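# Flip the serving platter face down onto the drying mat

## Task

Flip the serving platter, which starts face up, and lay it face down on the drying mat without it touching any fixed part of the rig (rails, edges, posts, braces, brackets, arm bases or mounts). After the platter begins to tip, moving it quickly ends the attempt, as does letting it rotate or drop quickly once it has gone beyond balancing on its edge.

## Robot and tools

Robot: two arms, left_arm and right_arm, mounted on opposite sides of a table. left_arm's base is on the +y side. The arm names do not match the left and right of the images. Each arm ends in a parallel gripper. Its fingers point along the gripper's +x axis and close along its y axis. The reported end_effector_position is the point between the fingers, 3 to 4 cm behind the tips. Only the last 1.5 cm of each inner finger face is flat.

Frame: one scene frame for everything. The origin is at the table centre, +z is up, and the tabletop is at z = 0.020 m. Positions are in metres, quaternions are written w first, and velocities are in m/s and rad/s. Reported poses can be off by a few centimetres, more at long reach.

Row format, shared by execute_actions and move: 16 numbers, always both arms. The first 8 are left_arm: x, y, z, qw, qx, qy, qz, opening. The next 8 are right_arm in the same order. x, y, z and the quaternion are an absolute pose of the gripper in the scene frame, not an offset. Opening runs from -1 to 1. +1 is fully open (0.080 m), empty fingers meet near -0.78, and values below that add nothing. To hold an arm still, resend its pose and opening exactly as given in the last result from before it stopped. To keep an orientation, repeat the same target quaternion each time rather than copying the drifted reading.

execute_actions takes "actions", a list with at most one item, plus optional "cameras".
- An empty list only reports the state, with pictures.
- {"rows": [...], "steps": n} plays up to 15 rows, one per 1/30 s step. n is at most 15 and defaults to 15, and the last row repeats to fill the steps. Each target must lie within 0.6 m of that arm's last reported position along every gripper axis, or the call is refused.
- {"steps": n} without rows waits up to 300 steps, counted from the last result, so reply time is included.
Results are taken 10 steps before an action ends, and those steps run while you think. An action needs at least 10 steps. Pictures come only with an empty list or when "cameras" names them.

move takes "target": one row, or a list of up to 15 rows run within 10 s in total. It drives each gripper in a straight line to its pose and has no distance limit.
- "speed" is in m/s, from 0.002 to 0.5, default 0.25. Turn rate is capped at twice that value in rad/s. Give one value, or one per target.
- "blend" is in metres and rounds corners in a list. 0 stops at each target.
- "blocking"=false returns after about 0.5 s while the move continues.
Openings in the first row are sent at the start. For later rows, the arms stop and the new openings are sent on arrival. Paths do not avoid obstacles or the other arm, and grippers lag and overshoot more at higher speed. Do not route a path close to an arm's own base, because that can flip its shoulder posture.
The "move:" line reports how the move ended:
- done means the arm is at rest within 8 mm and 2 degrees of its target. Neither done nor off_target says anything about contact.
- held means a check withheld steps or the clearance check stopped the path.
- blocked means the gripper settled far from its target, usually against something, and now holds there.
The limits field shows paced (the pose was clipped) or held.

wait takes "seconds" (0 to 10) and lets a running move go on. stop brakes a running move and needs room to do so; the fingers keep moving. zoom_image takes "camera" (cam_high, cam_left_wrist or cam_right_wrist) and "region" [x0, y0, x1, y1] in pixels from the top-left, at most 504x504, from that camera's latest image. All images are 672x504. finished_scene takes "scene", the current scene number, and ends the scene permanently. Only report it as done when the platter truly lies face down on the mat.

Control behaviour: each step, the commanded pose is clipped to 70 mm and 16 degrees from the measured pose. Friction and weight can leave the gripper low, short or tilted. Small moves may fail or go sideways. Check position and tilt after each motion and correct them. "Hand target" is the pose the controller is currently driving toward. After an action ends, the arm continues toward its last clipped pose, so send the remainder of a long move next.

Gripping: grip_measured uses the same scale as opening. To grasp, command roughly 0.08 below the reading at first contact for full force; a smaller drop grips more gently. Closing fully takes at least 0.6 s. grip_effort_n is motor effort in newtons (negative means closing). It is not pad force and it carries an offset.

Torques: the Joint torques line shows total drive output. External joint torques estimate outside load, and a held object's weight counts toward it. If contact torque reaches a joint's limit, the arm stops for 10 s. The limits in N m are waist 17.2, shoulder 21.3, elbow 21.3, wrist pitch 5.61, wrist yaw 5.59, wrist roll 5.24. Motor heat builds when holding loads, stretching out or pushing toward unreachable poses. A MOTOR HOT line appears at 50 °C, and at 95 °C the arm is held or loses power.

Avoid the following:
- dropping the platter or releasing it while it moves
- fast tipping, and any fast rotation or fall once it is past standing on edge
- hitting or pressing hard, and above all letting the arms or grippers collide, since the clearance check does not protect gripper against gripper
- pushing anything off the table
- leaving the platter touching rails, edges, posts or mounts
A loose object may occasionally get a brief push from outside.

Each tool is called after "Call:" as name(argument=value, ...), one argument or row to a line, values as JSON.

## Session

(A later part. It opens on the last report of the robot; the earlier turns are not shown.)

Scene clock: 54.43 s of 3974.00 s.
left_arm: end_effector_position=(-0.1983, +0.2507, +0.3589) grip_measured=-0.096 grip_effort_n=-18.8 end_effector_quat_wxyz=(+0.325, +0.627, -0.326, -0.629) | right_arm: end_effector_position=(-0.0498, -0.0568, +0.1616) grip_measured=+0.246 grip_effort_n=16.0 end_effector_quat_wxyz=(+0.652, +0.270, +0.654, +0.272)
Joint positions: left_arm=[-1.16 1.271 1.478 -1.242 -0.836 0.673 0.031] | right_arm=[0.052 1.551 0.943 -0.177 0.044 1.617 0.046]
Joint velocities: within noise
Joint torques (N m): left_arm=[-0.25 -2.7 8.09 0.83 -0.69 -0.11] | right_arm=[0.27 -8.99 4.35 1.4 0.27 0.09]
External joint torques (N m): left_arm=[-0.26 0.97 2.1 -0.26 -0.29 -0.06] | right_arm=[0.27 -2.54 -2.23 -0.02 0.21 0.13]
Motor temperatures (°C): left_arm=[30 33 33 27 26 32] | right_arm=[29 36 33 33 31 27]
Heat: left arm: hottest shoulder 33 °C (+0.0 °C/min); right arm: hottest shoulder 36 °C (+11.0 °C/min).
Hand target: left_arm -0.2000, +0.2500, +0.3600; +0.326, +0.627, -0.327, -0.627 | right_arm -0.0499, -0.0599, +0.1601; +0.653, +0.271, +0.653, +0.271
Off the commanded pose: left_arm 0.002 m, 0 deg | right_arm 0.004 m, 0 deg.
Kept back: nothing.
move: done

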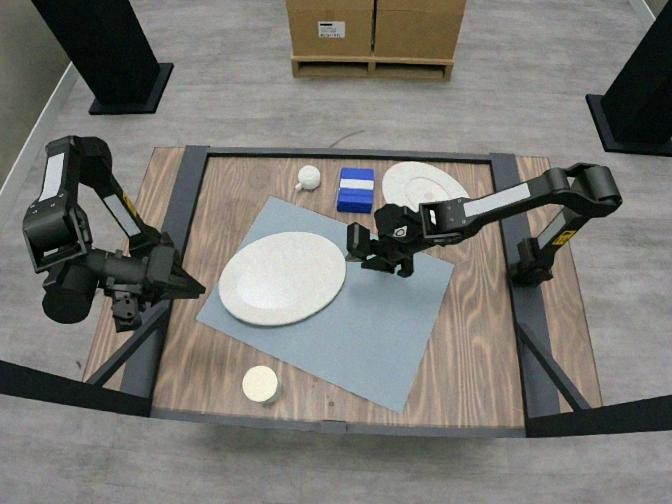

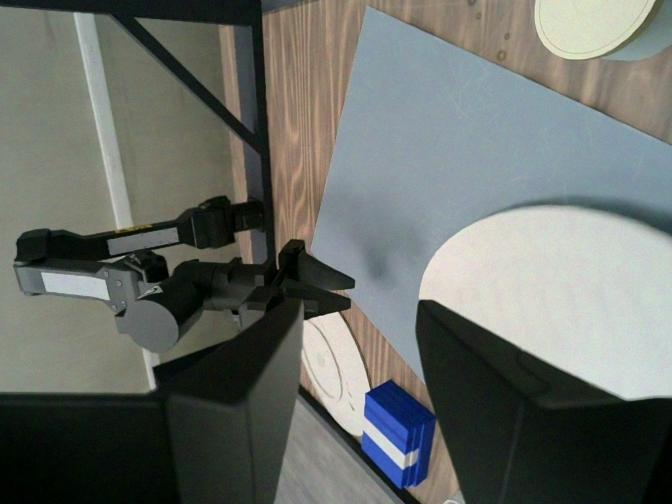

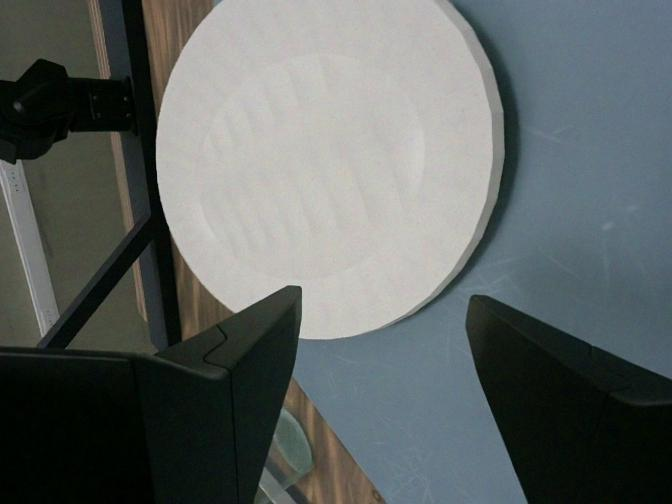

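Call:
move(
  target=[
    [-0.2,0.25,0.36,0.3265,0.6272,-0.3265,-0.6272,-0.1,-0.02,-0.06,0.09,0.6533,0.2706,0.6533,0.2706,0.25],
    [-0.2,0.25,0.36,0.3265,0.6272,-0.3265,-0.6272,-0.1,-0.02,-0.045,0.066,0.6533,0.2706,0.6533,0.2706,0.25],
    [-0.2,0.25,0.36,0.3265,0.6272,-0.3265,-0.6272,-0.1,-0.02,-0.005,0.062,0.6533,0.2706,0.6533,0.2706,0.25],
  ],
  speed=0.08,
)

Call:
zoom_image(
  camera="cam_high",
  region=[200, 190, 400, 350],
)

Scene clock: 58.83 s of 3974.00 s.
left_arm: end_effector_position=(-0.1983, +0.2507, +0.3589) grip_measured=-0.096 grip_effort_n=-18.8 end_effector_quat_wxyz=(+0.325, +0.627, -0.326, -0.629) | right_arm: end_effector_position=(-0.0197, -0.0050, +0.0704) grip_measured=+0.247 grip_effort_n=14.2 end_effector_quat_wxyz=(+0.650, +0.278, +0.651, +0.276)
Joint positions: left_arm=[-1.16 1.271 1.478 -1.242 -0.836 0.673 0.031] | right_arm=[-0.043 1.923 0.949 0.208 -0.02 1.555 0.046]
Joint velocities: within noise
Joint torques (N m): left_arm=[-0.25 -2.69 8.08 0.82 -0.7 -0.11] | right_arm=[-0.11 -7.15 5.37 0.92 0.15 -0.13]
External joint torques (N m): left_arm=[-0.26 1.02 2.06 -0.27 -0.29 -0.07] | right_arm=[-0.15 1.16 -0.28 -0.56 0.13 -0.09]
Motor temperatures (°C): left_arm=[30 33 33 27 26 32] | right_arm=[29 35 33 33 31 27]
Heat: left arm: hottest shoulder 33 °C (+0.0 °C/min); right arm: hottest shoulder 35 °C (+9.2 °C/min).
Hand target: left_arm -0.2000, +0.2500, +0.3600; +0.326, +0.627, -0.327, -0.627 | right_arm -0.0200, -0.0053, +0.0620; +0.653, +0.271, +0.653, +0.271
Off the commanded pose: left_arm 0.002 m, 0 deg | right_arm 0.008 m, 1 deg.
Kept back: nothing.
move: done

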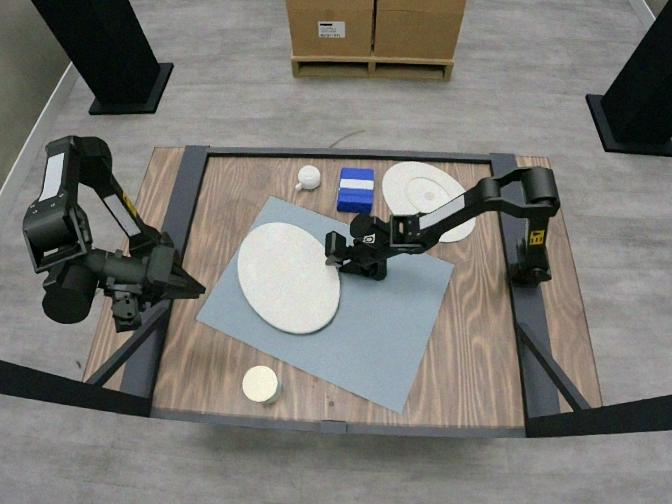

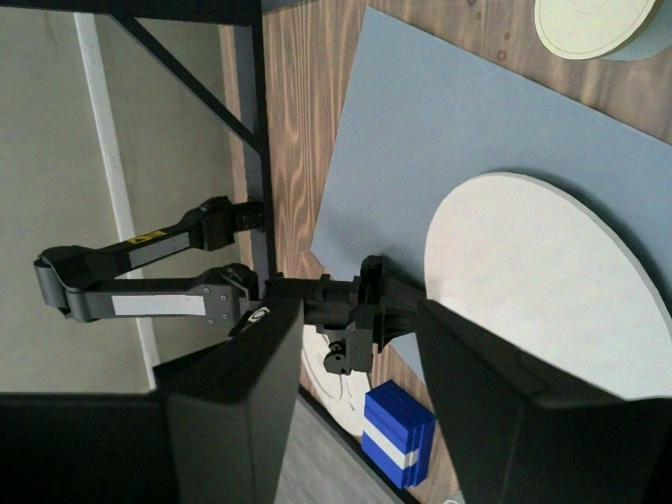

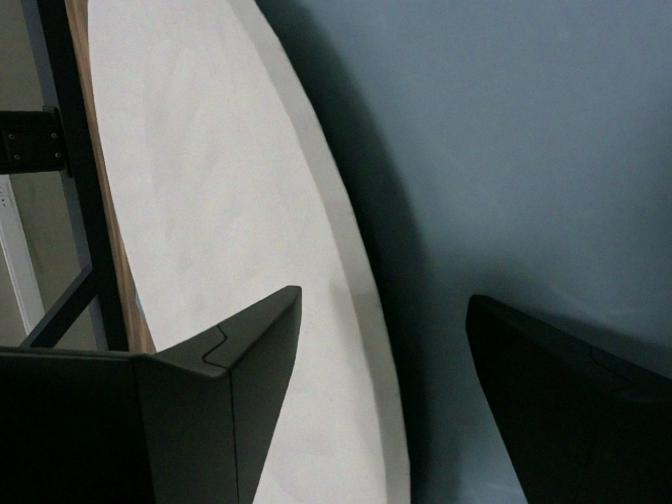

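Scaled by 2.520 from the camera's 672x504 image, which has a finer 960x720 frame.

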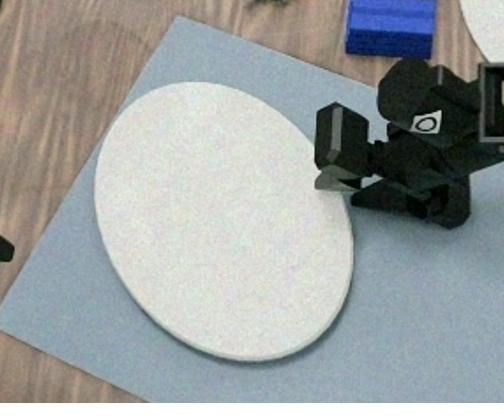

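Call:
move(
  target=[
    [-0.2,0.25,0.36,0.3265,0.6272,-0.3265,-0.6272,-0.1,-0.045,-0.045,0.068,0.6533,0.2706,0.6533,0.2706,0.25],
    [-0.2,0.25,0.36,0.3265,0.6272,-0.3265,-0.6272,-0.1,-0.05,0.0,0.062,0.6533,0.2706,0.6533,0.2706,0.25],
  ],
  speed=0.08,
)

Call:
zoom_image(
  camera="cam_high",
  region=[200, 190, 400, 350],
)

Scene clock: 60.77 s of 3974.00 s.
left_arm: end_effector_position=(-0.1983, +0.2507, +0.3589) grip_measured=-0.096 grip_effort_n=-18.8 end_effector_quat_wxyz=(+0.325, +0.627, -0.326, -0.629) | right_arm: end_effector_position=(-0.0483, -0.0016, +0.0704) grip_measured=+0.247 grip_effort_n=14.2 end_effector_quat_wxyz=(+0.651, +0.276, +0.651, +0.276)
Joint positions: left_arm=[-1.16 1.271 1.478 -1.242 -0.836 0.673 0.031] | right_arm=[0.039 1.935 0.97 0.195 0.039 1.608 0.046]
Joint velocities: within noise
Joint torques (N m): left_arm=[-0.26 -2.7 8.08 0.83 -0.7 -0.12] | right_arm=[0.22 -6.78 5.65 1.18 0.17 0.01]
External joint torques (N m): left_arm=[-0.24 0.98 2.1 -0.26 -0.3 -0.07] | right_arm=[0.28 1.65 0.06 -0.26 0.11 0.05]
Motor temperatures (°C): left_arm=[30 33 34 27 26 32] | right_arm=[29 35 32 33 31 27]
Heat: left arm: hottest elbow 34 °C (+10.0 °C/min); right arm: hottest shoulder 35 °C (+9.0 °C/min).
Hand target: left_arm -0.2000, +0.2500, +0.3600; +0.326, +0.627, -0.327, -0.627 | right_arm -0.0500, -0.0002, +0.0621; +0.653, +0.271, +0.653, +0.271
Off the commanded pose: left_arm 0.002 m, 0 deg | right_arm 0.009 m, 1 deg.
Kept back: nothing.
move: off_target (right_arm)

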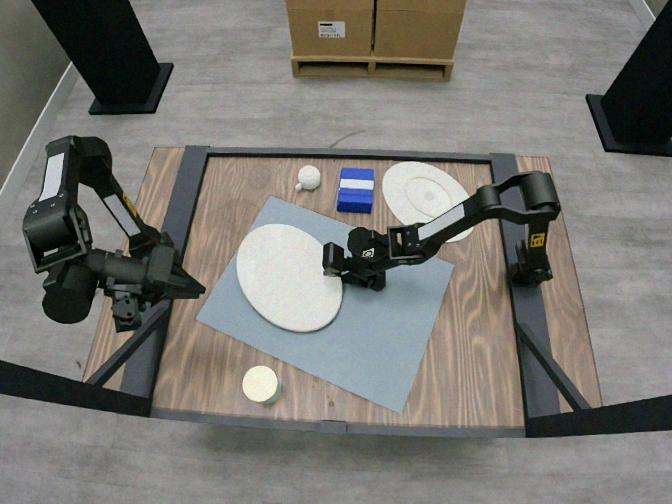

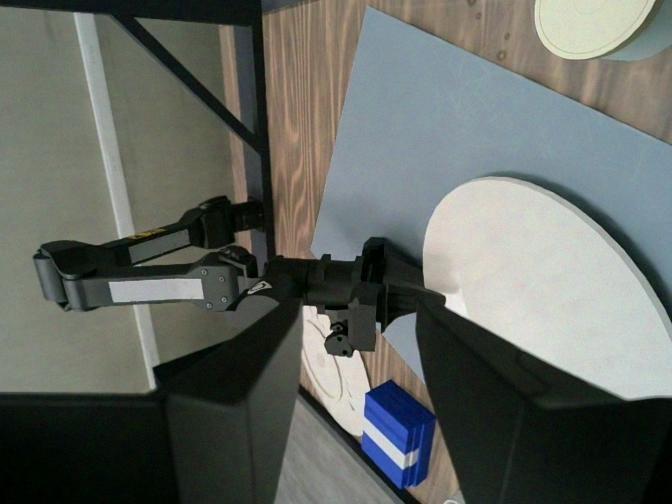

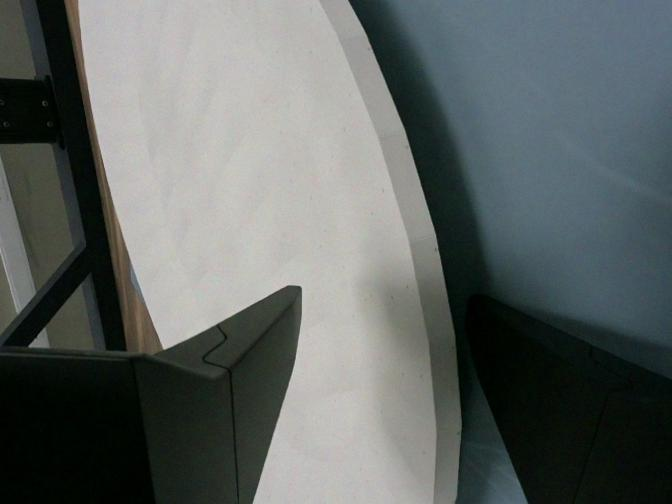

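Scaled by 2.520 from the camera's 672x504 image, which has a finer 960x720 frame.

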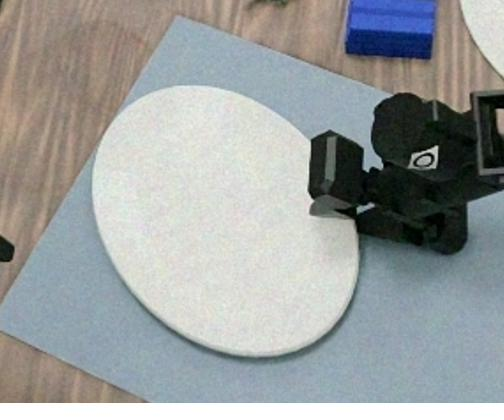

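Call:
move(
  target=[
    [-0.2,0.25,0.36,0.3265,0.6272,-0.3265,-0.6272,-0.1,-0.055,0.018,0.06,0.6533,0.2706,0.6533,0.2706,0.25],
  ],
  speed=0.06,
)

Call:
zoom_image(
  camera="cam_high",
  region=[200, 190, 400, 350],
)

Scene clock: 61.83 s of 3974.00 s.
left_arm: end_effector_position=(-0.1983, +0.2507, +0.3589) grip_measured=-0.096 grip_effort_n=-18.8 end_effector_quat_wxyz=(+0.325, +0.627, -0.326, -0.629) | right_arm: end_effector_position=(-0.0506, +0.0098, +0.0695) grip_measured=+0.247 grip_effort_n=12.8 end_effector_quat_wxyz=(+0.655, +0.272, +0.650, +0.271)
Joint positions: left_arm=[-1.16 1.271 1.478 -1.242 -0.836 0.673 0.031] | right_arm=[0.046 1.973 1.034 0.157 0.05 1.613 0.046]
Joint velocities: within noise
Joint torques (N m): left_arm=[-0.23 -2.69 8.08 0.83 -0.7 -0.11] | right_arm=[0.37 -4.8 7.62 2.16 0.07 0.21]
External joint torques (N m): left_arm=[-0.23 0.95 2.11 -0.26 -0.29 -0.07] | right_arm=[0.3 3.9 1.97 0.75 0.02 0.24]
Motor temperatures (°C): left_arm=[30 33 34 27 26 32] | right_arm=[29 35 32 33 31 27]
Heat: left arm: hottest elbow 34 °C (+9.0 °C/min); right arm: hottest shoulder 35 °C (+9.0 °C/min).
Hand target: left_arm -0.2000, +0.2500, +0.3600; +0.326, +0.627, -0.327, -0.627 | right_arm -0.0549, +0.0173, +0.0603; +0.653, +0.271, +0.653, +0.271
Off the commanded pose: left_arm 0.002 m, 0 deg | right_arm 0.013 m, 0 deg.
Kept back: nothing.
move: off_target (right_arm)

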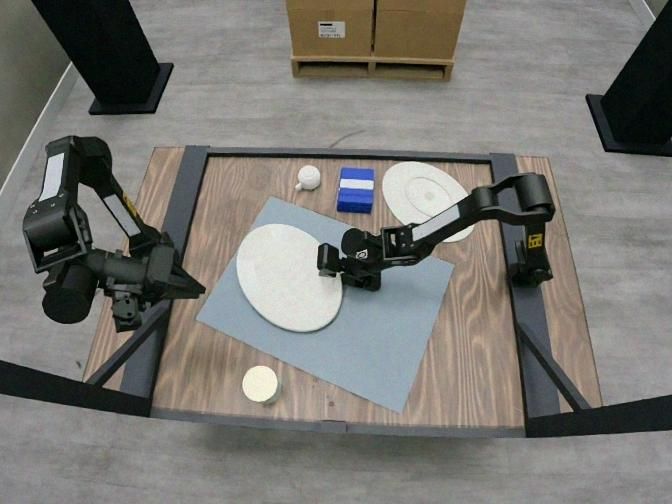

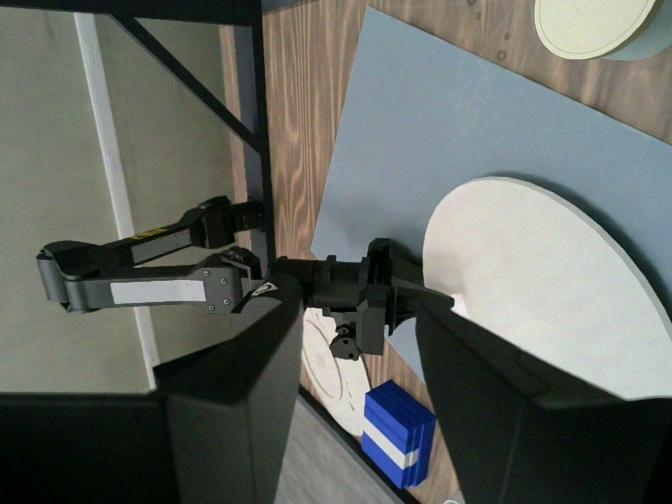

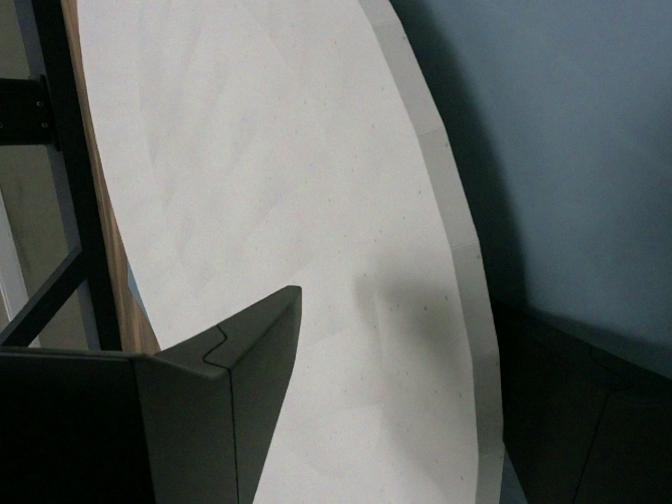

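Scaled by 2.520 from the camera's 672x504 image, which has a finer 960x720 frame.

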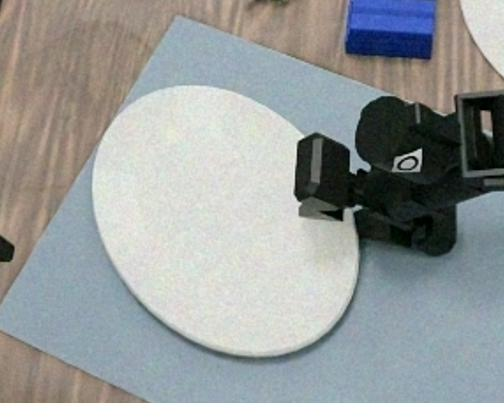

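Call:
move(
  target=[-0.2,0.25,0.36,0.3265,0.6272,-0.3265,-0.6272,-0.1,-0.052,0.026,0.073,0.6533,0.2706,0.6533,0.2706,0.25],
  speed=0.06,
  cameras=[],
)

Call:
move(
  target=[-0.2,0.25,0.36,0.3265,0.6272,-0.3265,-0.6272,-0.1,-0.052,0.022,0.077,0.6533,0.2706,0.6533,0.2706,-0.25],
  speed=0.04,
)

Scene clock: 63.10 s of 3974.00 s.
left_arm: end_effector_position=(-0.1983, +0.2507, +0.3589) grip_measured=-0.096 grip_effort_n=-18.8 end_effector_quat_wxyz=(+0.325, +0.627, -0.326, -0.629) | right_arm: end_effector_position=(-0.0505, +0.0120, +0.0719) grip_measured=+0.248 grip_effort_n=10.0 end_effector_quat_wxyz=(+0.660, +0.262, +0.654, +0.261)
Joint positions: left_arm=[-1.16 1.271 1.478 -1.242 -0.836 0.673 0.031] | right_arm=[0.046 1.977 1.076 0.087 0.051 1.613 0.046]
Joint velocities: within noise
Joint torques (N m): left_arm=[-0.24 -2.7 8.09 0.83 -0.69 -0.11] | right_arm=[-0.38 -6.56 8.75 2.68 -0.17 -0.05]
External joint torques (N m): left_arm=[-0.23 1.06 2.06 -0.26 -0.29 -0.07] | right_arm=[-0.31 2.3 2.98 1.29 -0.24 -0.01]
Motor temperatures (°C): left_arm=[30 33 34 27 26 32] | right_arm=[29 35 33 33 31 27]
Heat: left arm: hottest elbow 34 °C (+9.1 °C/min); right arm: hottest shoulder 35 °C (+9.1 °C/min).
Hand target: left_arm -0.2000, +0.2500, +0.3600; +0.326, +0.627, -0.327, -0.627 | right_arm -0.0520, +0.0252, +0.0733; +0.653, +0.271, +0.653, +0.271
Off the commanded pose: left_arm 0.002 m, 0 deg | right_arm 0.014 m, 2 deg.
Kept back: nothing.
move: off_target (right_arm)
No camera images: "cameras" was empty.

Scene clock: 63.80 s of 3974.00 s.
left_arm: end_effector_position=(-0.1983, +0.2507, +0.3589) grip_measured=-0.096 grip_effort_n=-18.8 end_effector_quat_wxyz=(+0.325, +0.627, -0.326, -0.629) | right_arm: end_effector_position=(-0.0506, +0.0111, +0.0676) grip_measured=-0.243 grip_effort_n=-33.3 end_effector_quat_wxyz=(+0.661, +0.258, +0.655, +0.258)
Joint positions: left_arm=[-1.16 1.271 1.478 -1.242 -0.836 0.673 0.031] | right_arm=[0.046 1.986 1.076 0.085 0.049 1.612 0.024]
Joint velocities: within noise
Joint torques (N m): left_arm=[-0.24 -2.71 8.08 0.82 -0.69 -0.11] | right_arm=[-0.18 -10.33 7.5 2.12 -0.15 0.01]
External joint torques (N m): left_arm=[-0.26 0.93 2.14 -0.25 -0.29 -0.07] | right_arm=[-0.19 -1.43 1.76 0.74 -0.21 0.04]
Motor temperatures (°C): left_arm=[30 33 34 27 26 32] | right_arm=[29 35 33 34 31 27]
Heat: left arm: hottest elbow 34 °C (+9.0 °C/min); right arm: hottest shoulder 35 °C (+9.0 °C/min).
Hand target: left_arm -0.2000, +0.2500, +0.3600; +0.326, +0.627, -0.327, -0.627 | right_arm -0.0520, +0.0215, +0.0772; +0.653, +0.270, +0.653, +0.271
Off the commanded pose: left_arm 0.002 m, 0 deg | right_arm 0.014 m, 2 deg.
Kept back: nothing.
move: off_target (right_arm)

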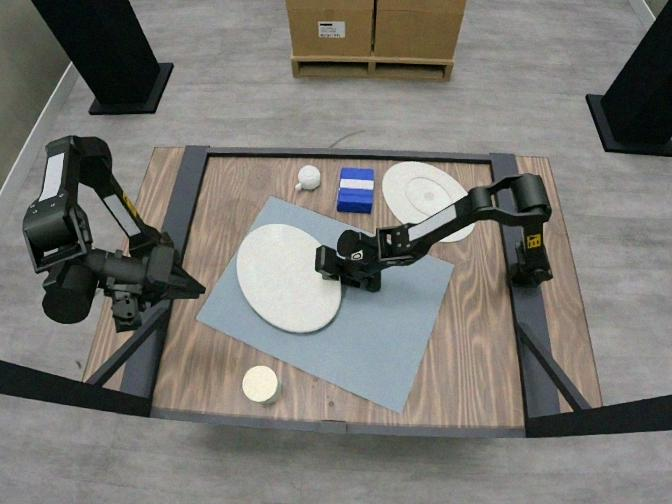

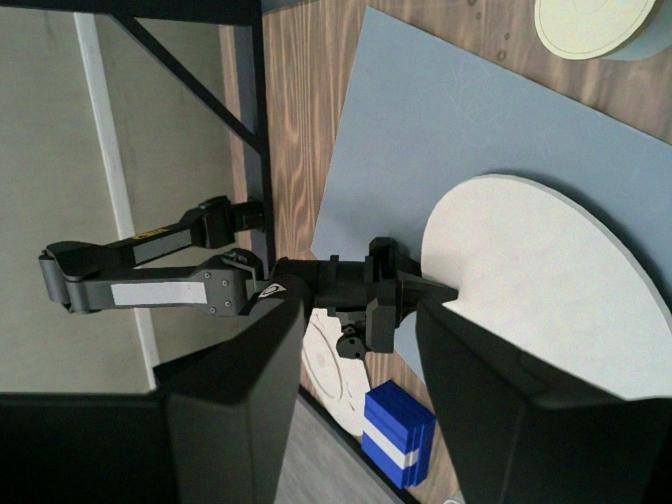

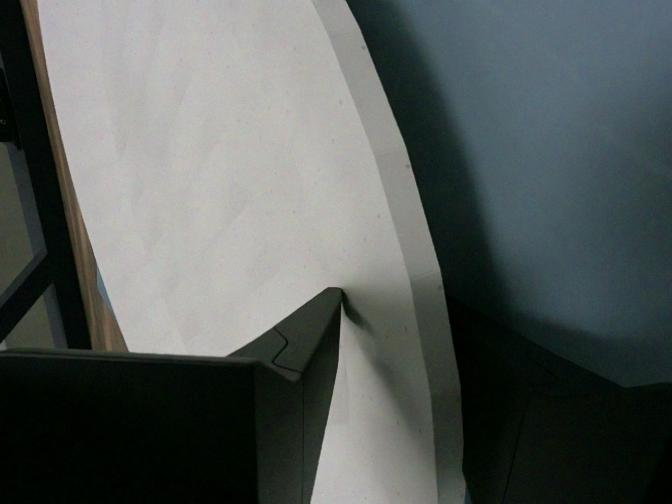

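Call:
move(
  target=[
    [-0.2,0.25,0.36,0.3265,0.6272,-0.3265,-0.6272,-0.1,-0.052,0.015,0.155,0.6533,0.2706,0.6533,0.2706,-0.35],
  ],
  speed=0.05,
)

Scene clock: 66.07 s of 3974.00 s.
left_arm: end_effector_position=(-0.1983, +0.2507, +0.3589) grip_measured=-0.096 grip_effort_n=-18.8 end_effector_quat_wxyz=(+0.325, +0.627, -0.326, -0.629) | right_arm: end_effector_position=(-0.0529, +0.0027, +0.1275) grip_measured=-0.346 grip_effort_n=-22.1 end_effector_quat_wxyz=(+0.665, +0.242, +0.661, +0.249)
Joint positions: left_arm=[-1.16 1.271 1.478 -1.242 -0.836 0.673 0.031] | right_arm=[0.05 1.847 1.185 -0.2 0.044 1.61 0.019]
Joint velocities: within noise
Joint torques (N m): left_arm=[-0.24 -2.69 8.08 0.83 -0.7 -0.11] | right_arm=[-0.24 -13.67 8.96 1.99 0.07 0.12]
External joint torques (N m): left_arm=[-0.25 0.94 2.16 -0.24 -0.3 -0.07] | right_arm=[-0.2 -5.09 2.53 0.61 0 0.16]
Motor temperatures (°C): left_arm=[30 33 34 27 26 32] | right_arm=[29 36 33 34 31 27]
Heat: left arm: hottest elbow 34 °C (+8.1 °C/min); right arm: hottest shoulder 36 °C (+10.2 °C/min).
Hand target: left_arm -0.2000, +0.2500, +0.3600; +0.326, +0.627, -0.327, -0.627 | right_arm -0.0519, +0.0139, +0.1552; +0.653, +0.271, +0.653, +0.271
Off the commanded pose: left_arm 0.002 m, 0 deg | right_arm 0.030 m, 4 deg.
Kept back: nothing.
move: off_target (right_arm)

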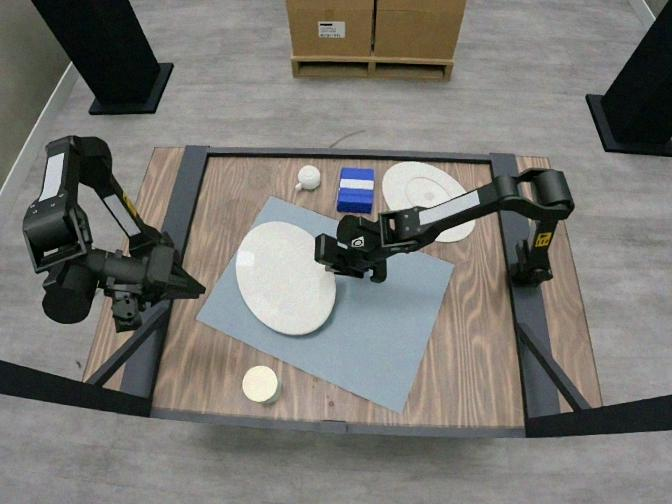

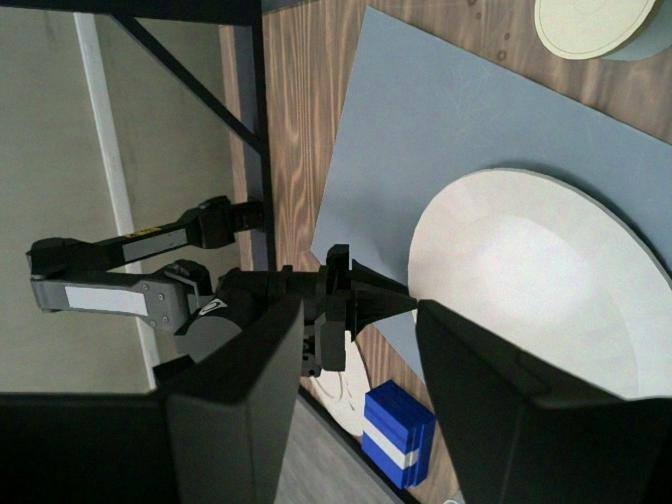

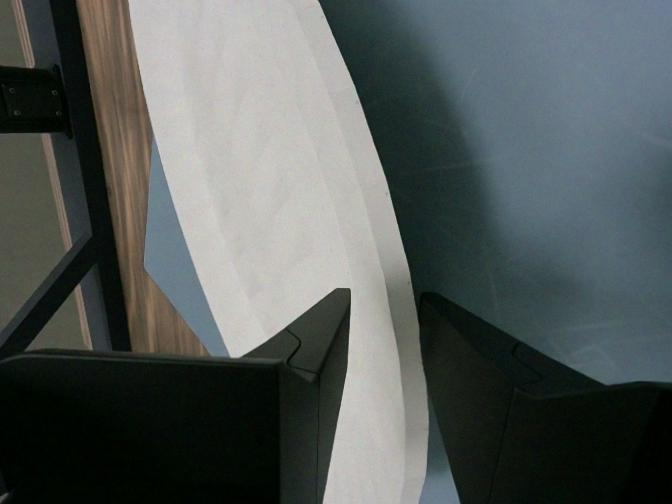

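Call:
move(
  target=[
    [-0.2,0.25,0.36,0.3265,0.6272,-0.3265,-0.6272,-0.1,-0.052,0.025,0.19,0.6533,0.2706,0.6533,0.2706,-0.45],
  ],
  speed=0.05,
  cameras=["cam_high","cam_right_wrist"],
)

Call:
move(
  target=[
    [-0.2,0.25,0.36,0.3265,0.6272,-0.3265,-0.6272,-0.1,-0.052,0.025,0.193,0.6533,0.2706,0.6533,0.2706,-0.6],
  ],
  speed=0.05,
  cameras=["cam_high","cam_right_wrist"],
)

Scene clock: 67.60 s of 3974.00 s.
left_arm: end_effector_position=(-0.1983, +0.2507, +0.3589) grip_measured=-0.096 grip_effort_n=-18.8 end_effector_quat_wxyz=(+0.325, +0.627, -0.326, -0.629) | right_arm: end_effector_position=(-0.0531, +0.0137, +0.1632) grip_measured=-0.445 grip_effort_n=-23.5 end_effector_quat_wxyz=(+0.665, +0.243, +0.661, +0.249)
Joint positions: left_arm=[-1.16 1.271 1.478 -1.242 -0.836 0.673 0.031] | right_arm=[0.049 1.84 1.325 -0.346 0.044 1.61 0.015]
Joint velocities: within noise
Joint torques (N m): left_arm=[-0.24 -2.72 8.08 0.83 -0.7 -0.11] | right_arm=[-0.64 -13.32 9.64 2.17 0.06 0.07]
External joint torques (N m): left_arm=[-0.24 0.96 2.09 -0.25 -0.29 -0.07] | right_arm=[-0.67 -4.66 3.05 0.83 0.01 0.1]
Motor temperatures (°C): left_arm=[30 33 34 27 26 32] | right_arm=[29 36 34 34 31 27]
Heat: left arm: hottest elbow 34 °C (+8.1 °C/min); right arm: hottest shoulder 36 °C (+9.1 °C/min).
Hand target: left_arm -0.2000, +0.2500, +0.3600; +0.326, +0.627, -0.327, -0.627 | right_arm -0.0520, +0.0238, +0.1902; +0.653, +0.271, +0.653, +0.271
Off the commanded pose: left_arm 0.002 m, 0 deg | right_arm 0.029 m, 4 deg.
Kept back: nothing.
move: off_target (right_arm)
Images, in order (width x height): cam_high 672x504, cam_right_wrist 672x504.

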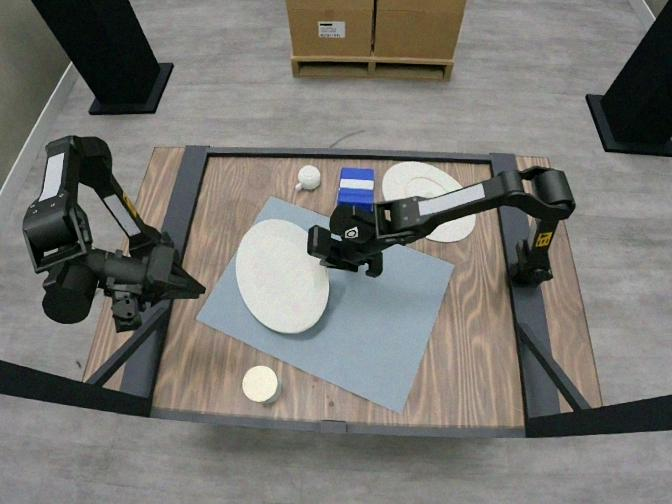

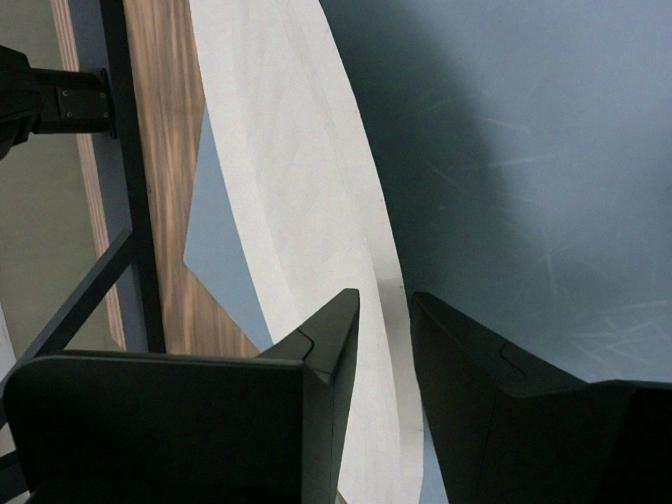

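Scene clock: 68.30 s of 3974.00 s.
left_arm: end_effector_position=(-0.1983, +0.2507, +0.3589) grip_measured=-0.096 grip_effort_n=-18.8 end_effector_quat_wxyz=(+0.325, +0.627, -0.326, -0.629) | right_arm: end_effector_position=(-0.0530, +0.0131, +0.1643) grip_measured=-0.592 grip_effort_n=-39.8 end_effector_quat_wxyz=(+0.665, +0.241, +0.662, +0.247)
Joint positions: left_arm=[-1.16 1.271 1.478 -1.242 -0.836 0.673 0.031] | right_arm=[0.049 1.839 1.332 -0.36 0.044 1.61 0.008]
Joint velocities: within noise
Joint torques (N m): left_arm=[-0.24 -2.7 8.07 0.82 -0.7 -0.11] | right_arm=[-0.45 -13.66 9.58 2.26 0.07 0.05]
External joint torques (N m): left_arm=[-0.24 1.04 2.05 -0.27 -0.29 -0.07] | right_arm=[-0.46 -4.99 2.97 0.93 0.01 0.08]
Motor temperatures (°C): left_arm=[30 33 34 27 26 32] | right_arm=[29 37 34 34 31 27]
Heat: left arm: hottest elbow 34 °C (+8.1 °C/min); right arm: hottest shoulder 37 °C (+10.1 °C/min).
Hand target: left_arm -0.2000, +0.2500, +0.3600; +0.326, +0.627, -0.327, -0.627 | right_arm -0.0519, +0.0236, +0.1933; +0.653, +0.271, +0.653, +0.271
Off the commanded pose: left_arm 0.002 m, 0 deg | right_arm 0.031 m, 5 deg.
Kept back: nothing.
move: off_target (right_arm)
Images, in order (width x height): cam_high 672x504, cam_right_wrist 672x504.

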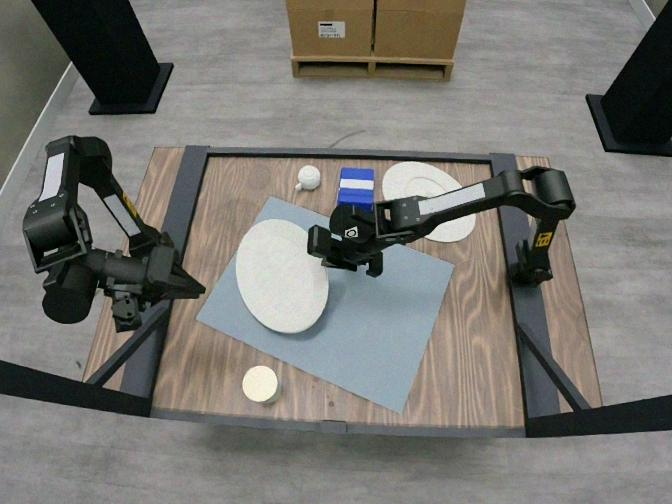

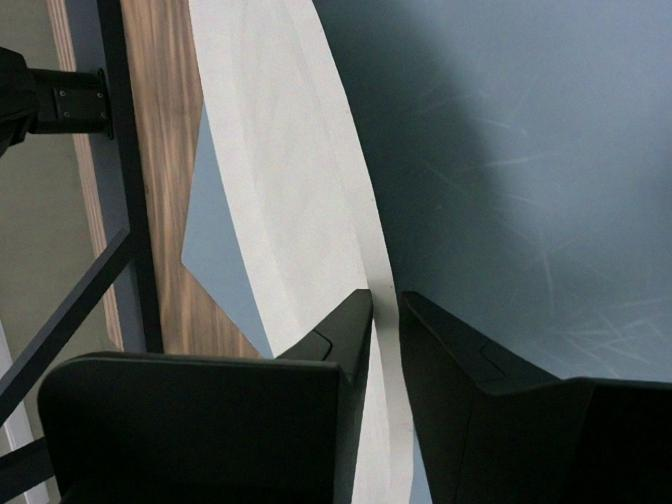

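Call:
move(
  target=[
    [-0.2,0.25,0.36,0.3265,0.6272,-0.3265,-0.6272,-0.1,-0.052,0.024,0.193,0.6533,0.2706,0.6533,0.2706,-1],
  ],
  speed=0.05,
  cameras=["cam_high","cam_right_wrist"],
)

Scene clock: 69.30 s of 3974.00 s.
left_arm: end_effector_position=(-0.1983, +0.2507, +0.3589) grip_measured=-0.096 grip_effort_n=-18.8 end_effector_quat_wxyz=(+0.325, +0.627, -0.326, -0.629) | right_arm: end_effector_position=(-0.0555, +0.0140, +0.1655) grip_measured=-0.683 grip_effort_n=-83.5 end_effector_quat_wxyz=(+0.663, +0.241, +0.663, +0.251)
Joint positions: left_arm=[-1.16 1.271 1.478 -1.242 -0.836 0.673 0.031] | right_arm=[0.053 1.839 1.333 -0.355 0.04 1.609 0.004]
Joint velocities: within noise
Joint torques (N m): left_arm=[-0.25 -2.71 8.08 0.83 -0.7 -0.11] | right_arm=[-0.73 -14.22 9.01 2.04 0.2 0.13]
External joint torques (N m): left_arm=[-0.24 0.98 2.09 -0.26 -0.29 -0.06] | right_arm=[-0.71 -5.57 2.39 0.7 0.14 0.16]
Motor temperatures (°C): left_arm=[30 33 34 27 26 32] | right_arm=[29 37 34 35 31 27]
Heat: left arm: hottest elbow 34 °C (+8.1 °C/min); right arm: hottest shoulder 37 °C (+10.1 °C/min).
Hand target: left_arm -0.2000, +0.2500, +0.3600; +0.326, +0.627, -0.327, -0.627 | right_arm -0.0519, +0.0228, +0.1931; +0.653, +0.271, +0.653, +0.271
Off the commanded pose: left_arm 0.002 m, 0 deg | right_arm 0.030 m, 4 deg.
Kept back: nothing.
move: off_target (right_arm)
Images, in order (width x height): cam_high 672x504, cam_right_wrist 672x504.

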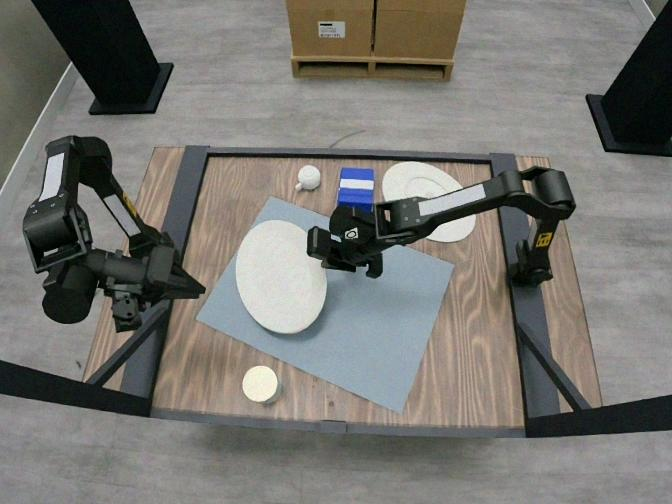

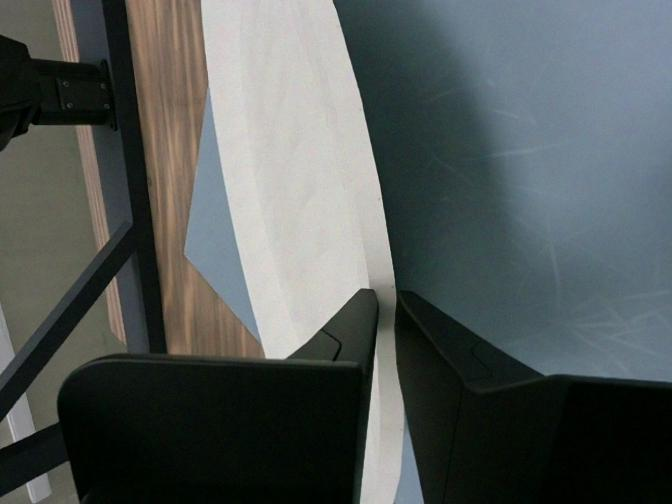

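Call:
move(
  target=[
    [-0.2,0.25,0.36,0.3265,0.6272,-0.3265,-0.6272,-0.1,-0.052,-0.09,0.19,0.6533,0.2706,0.6533,0.2706,-1],
  ],
  speed=0.06,
  cameras=["cam_high","cam_right_wrist"],
)

Scene clock: 72.17 s of 3974.00 s.
left_arm: end_effector_position=(-0.1983, +0.2507, +0.3589) grip_measured=-0.096 grip_effort_n=-18.8 end_effector_quat_wxyz=(+0.325, +0.627, -0.326, -0.629) | right_arm: end_effector_position=(-0.0519, -0.0859, +0.1932) grip_measured=-0.764 grip_effort_n=-83.5 end_effector_quat_wxyz=(+0.651, +0.272, +0.653, +0.274)
Joint positions: left_arm=[-1.16 1.271 1.478 -1.242 -0.836 0.673 0.031] | right_arm=[0.067 1.397 0.932 -0.313 0.056 1.628 0.001]
Joint velocities: within noise
Joint torques (N m): left_arm=[-0.25 -2.71 8.09 0.83 -0.69 -0.11] | right_arm=[0.06 -7.63 4.23 1.05 0.25 0.08]
External joint torques (N m): left_arm=[-0.24 0.98 2.14 -0.24 -0.29 -0.07] | right_arm=[0.06 -2.18 -2.58 -0.38 0.19 0.12]
Motor temperatures (°C): left_arm=[30 33 34 27 26 32] | right_arm=[29 37 34 35 31 27]
Heat: left arm: hottest elbow 34 °C (+7.1 °C/min); right arm: hottest shoulder 37 °C (+10.1 °C/min).
Hand target: left_arm -0.2000, +0.2500, +0.3600; +0.326, +0.627, -0.327, -0.627 | right_arm -0.0520, -0.0899, +0.1900; +0.653, +0.271, +0.653, +0.271
Off the commanded pose: left_arm 0.002 m, 0 deg | right_arm 0.005 m, 1 deg.
Kept back: nothing.
move: done
Images, in order (width x height): cam_high 672x504, cam_right_wrist 672x504.

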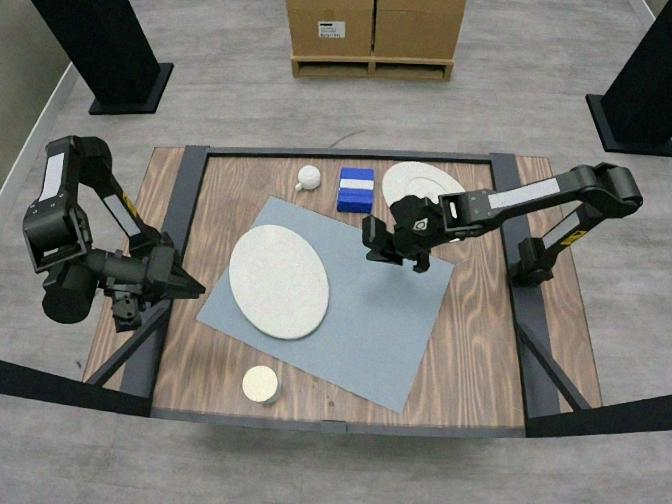

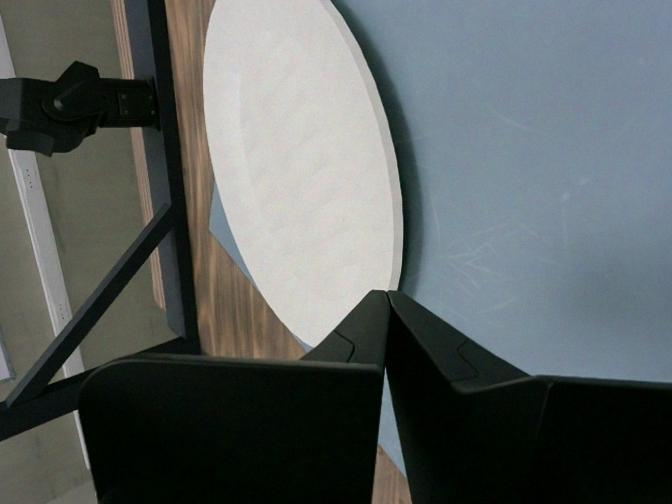

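Call:
move(
  target=[
    [-0.2,0.25,0.36,0.3265,0.6272,-0.3265,-0.6272,-0.1,-0.06,-0.055,0.09,0.6533,0.2706,0.6533,0.2706,0.25],
    [-0.2,0.25,0.36,0.3265,0.6272,-0.3265,-0.6272,-0.1,-0.06,-0.03,0.065,0.6533,0.2706,0.6533,0.2706,0.25],
    [-0.2,0.25,0.36,0.3265,0.6272,-0.3265,-0.6272,-0.1,-0.06,0.022,0.062,0.6533,0.2706,0.6533,0.2706,0.25],
  ],
  speed=0.1,
)

Call:
zoom_image(
  camera="cam_high",
  region=[200, 190, 400, 350],
)

Scene clock: 75.67 s of 3974.00 s.
left_arm: end_effector_position=(-0.1983, +0.2507, +0.3589) grip_measured=-0.096 grip_effort_n=-18.8 end_effector_quat_wxyz=(+0.325, +0.627, -0.326, -0.629) | right_arm: end_effector_position=(-0.0616, +0.0220, +0.0718) grip_measured=+0.246 grip_effort_n=16.0 end_effector_quat_wxyz=(+0.650, +0.278, +0.651, +0.277)
Joint positions: left_arm=[-1.16 1.271 1.478 -1.242 -0.836 0.673 0.031] | right_arm=[0.071 2.005 1.081 0.159 0.062 1.633 0.046]
Joint velocities: within noise
Joint torques (N m): left_arm=[-0.25 -2.7 8.08 0.82 -0.7 -0.11] | right_arm=[-0.14 -7.84 5.78 1 -0.07 -0.18]
External joint torques (N m): left_arm=[-0.25 0.99 2.09 -0.26 -0.29 -0.07] | right_arm=[-0.09 1.32 -0.06 -0.48 -0.14 -0.14]
Motor temperatures (°C): left_arm=[30 33 34 27 26 32] | right_arm=[28 37 34 34 31 27]
Heat: left arm: hottest elbow 34 °C (+7.0 °C/min); right arm: hottest shoulder 37 °C (+10.1 °C/min).
Hand target: left_arm -0.2000, +0.2500, +0.3600; +0.326, +0.627, -0.327, -0.627 | right_arm -0.0600, +0.0217, +0.0622; +0.653, +0.271, +0.653, +0.271
Off the commanded pose: left_arm 0.002 m, 0 deg | right_arm 0.010 m, 1 deg.
Kept back: nothing.
move: off_target (right_arm)

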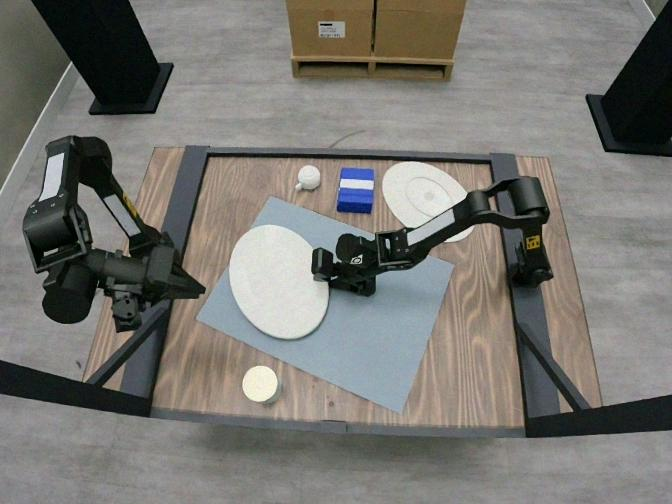

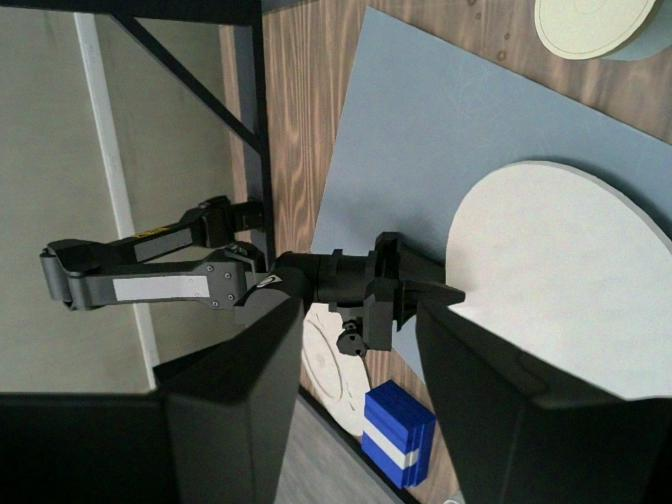

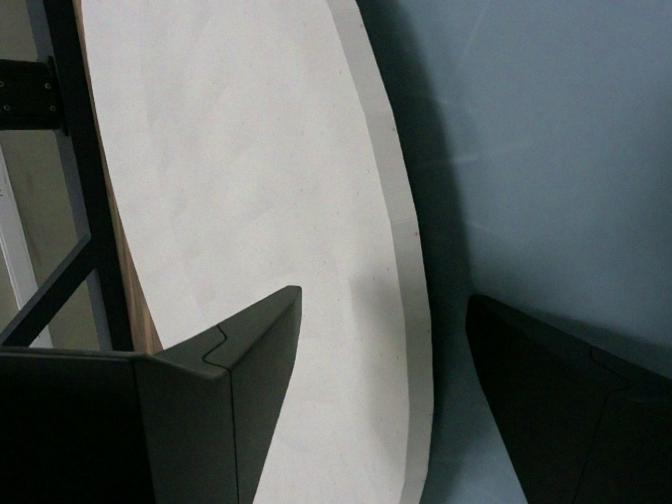

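Scaled by 2.520 from the camera's 672x504 image, which has a finer 960x720 frame.

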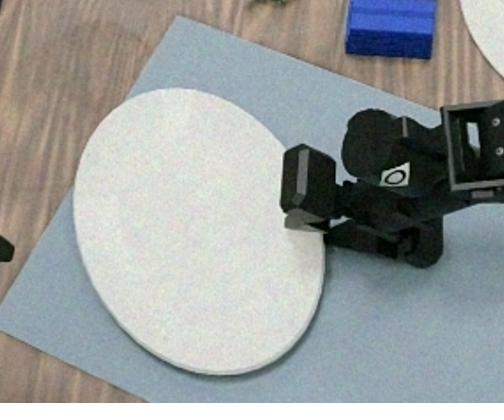

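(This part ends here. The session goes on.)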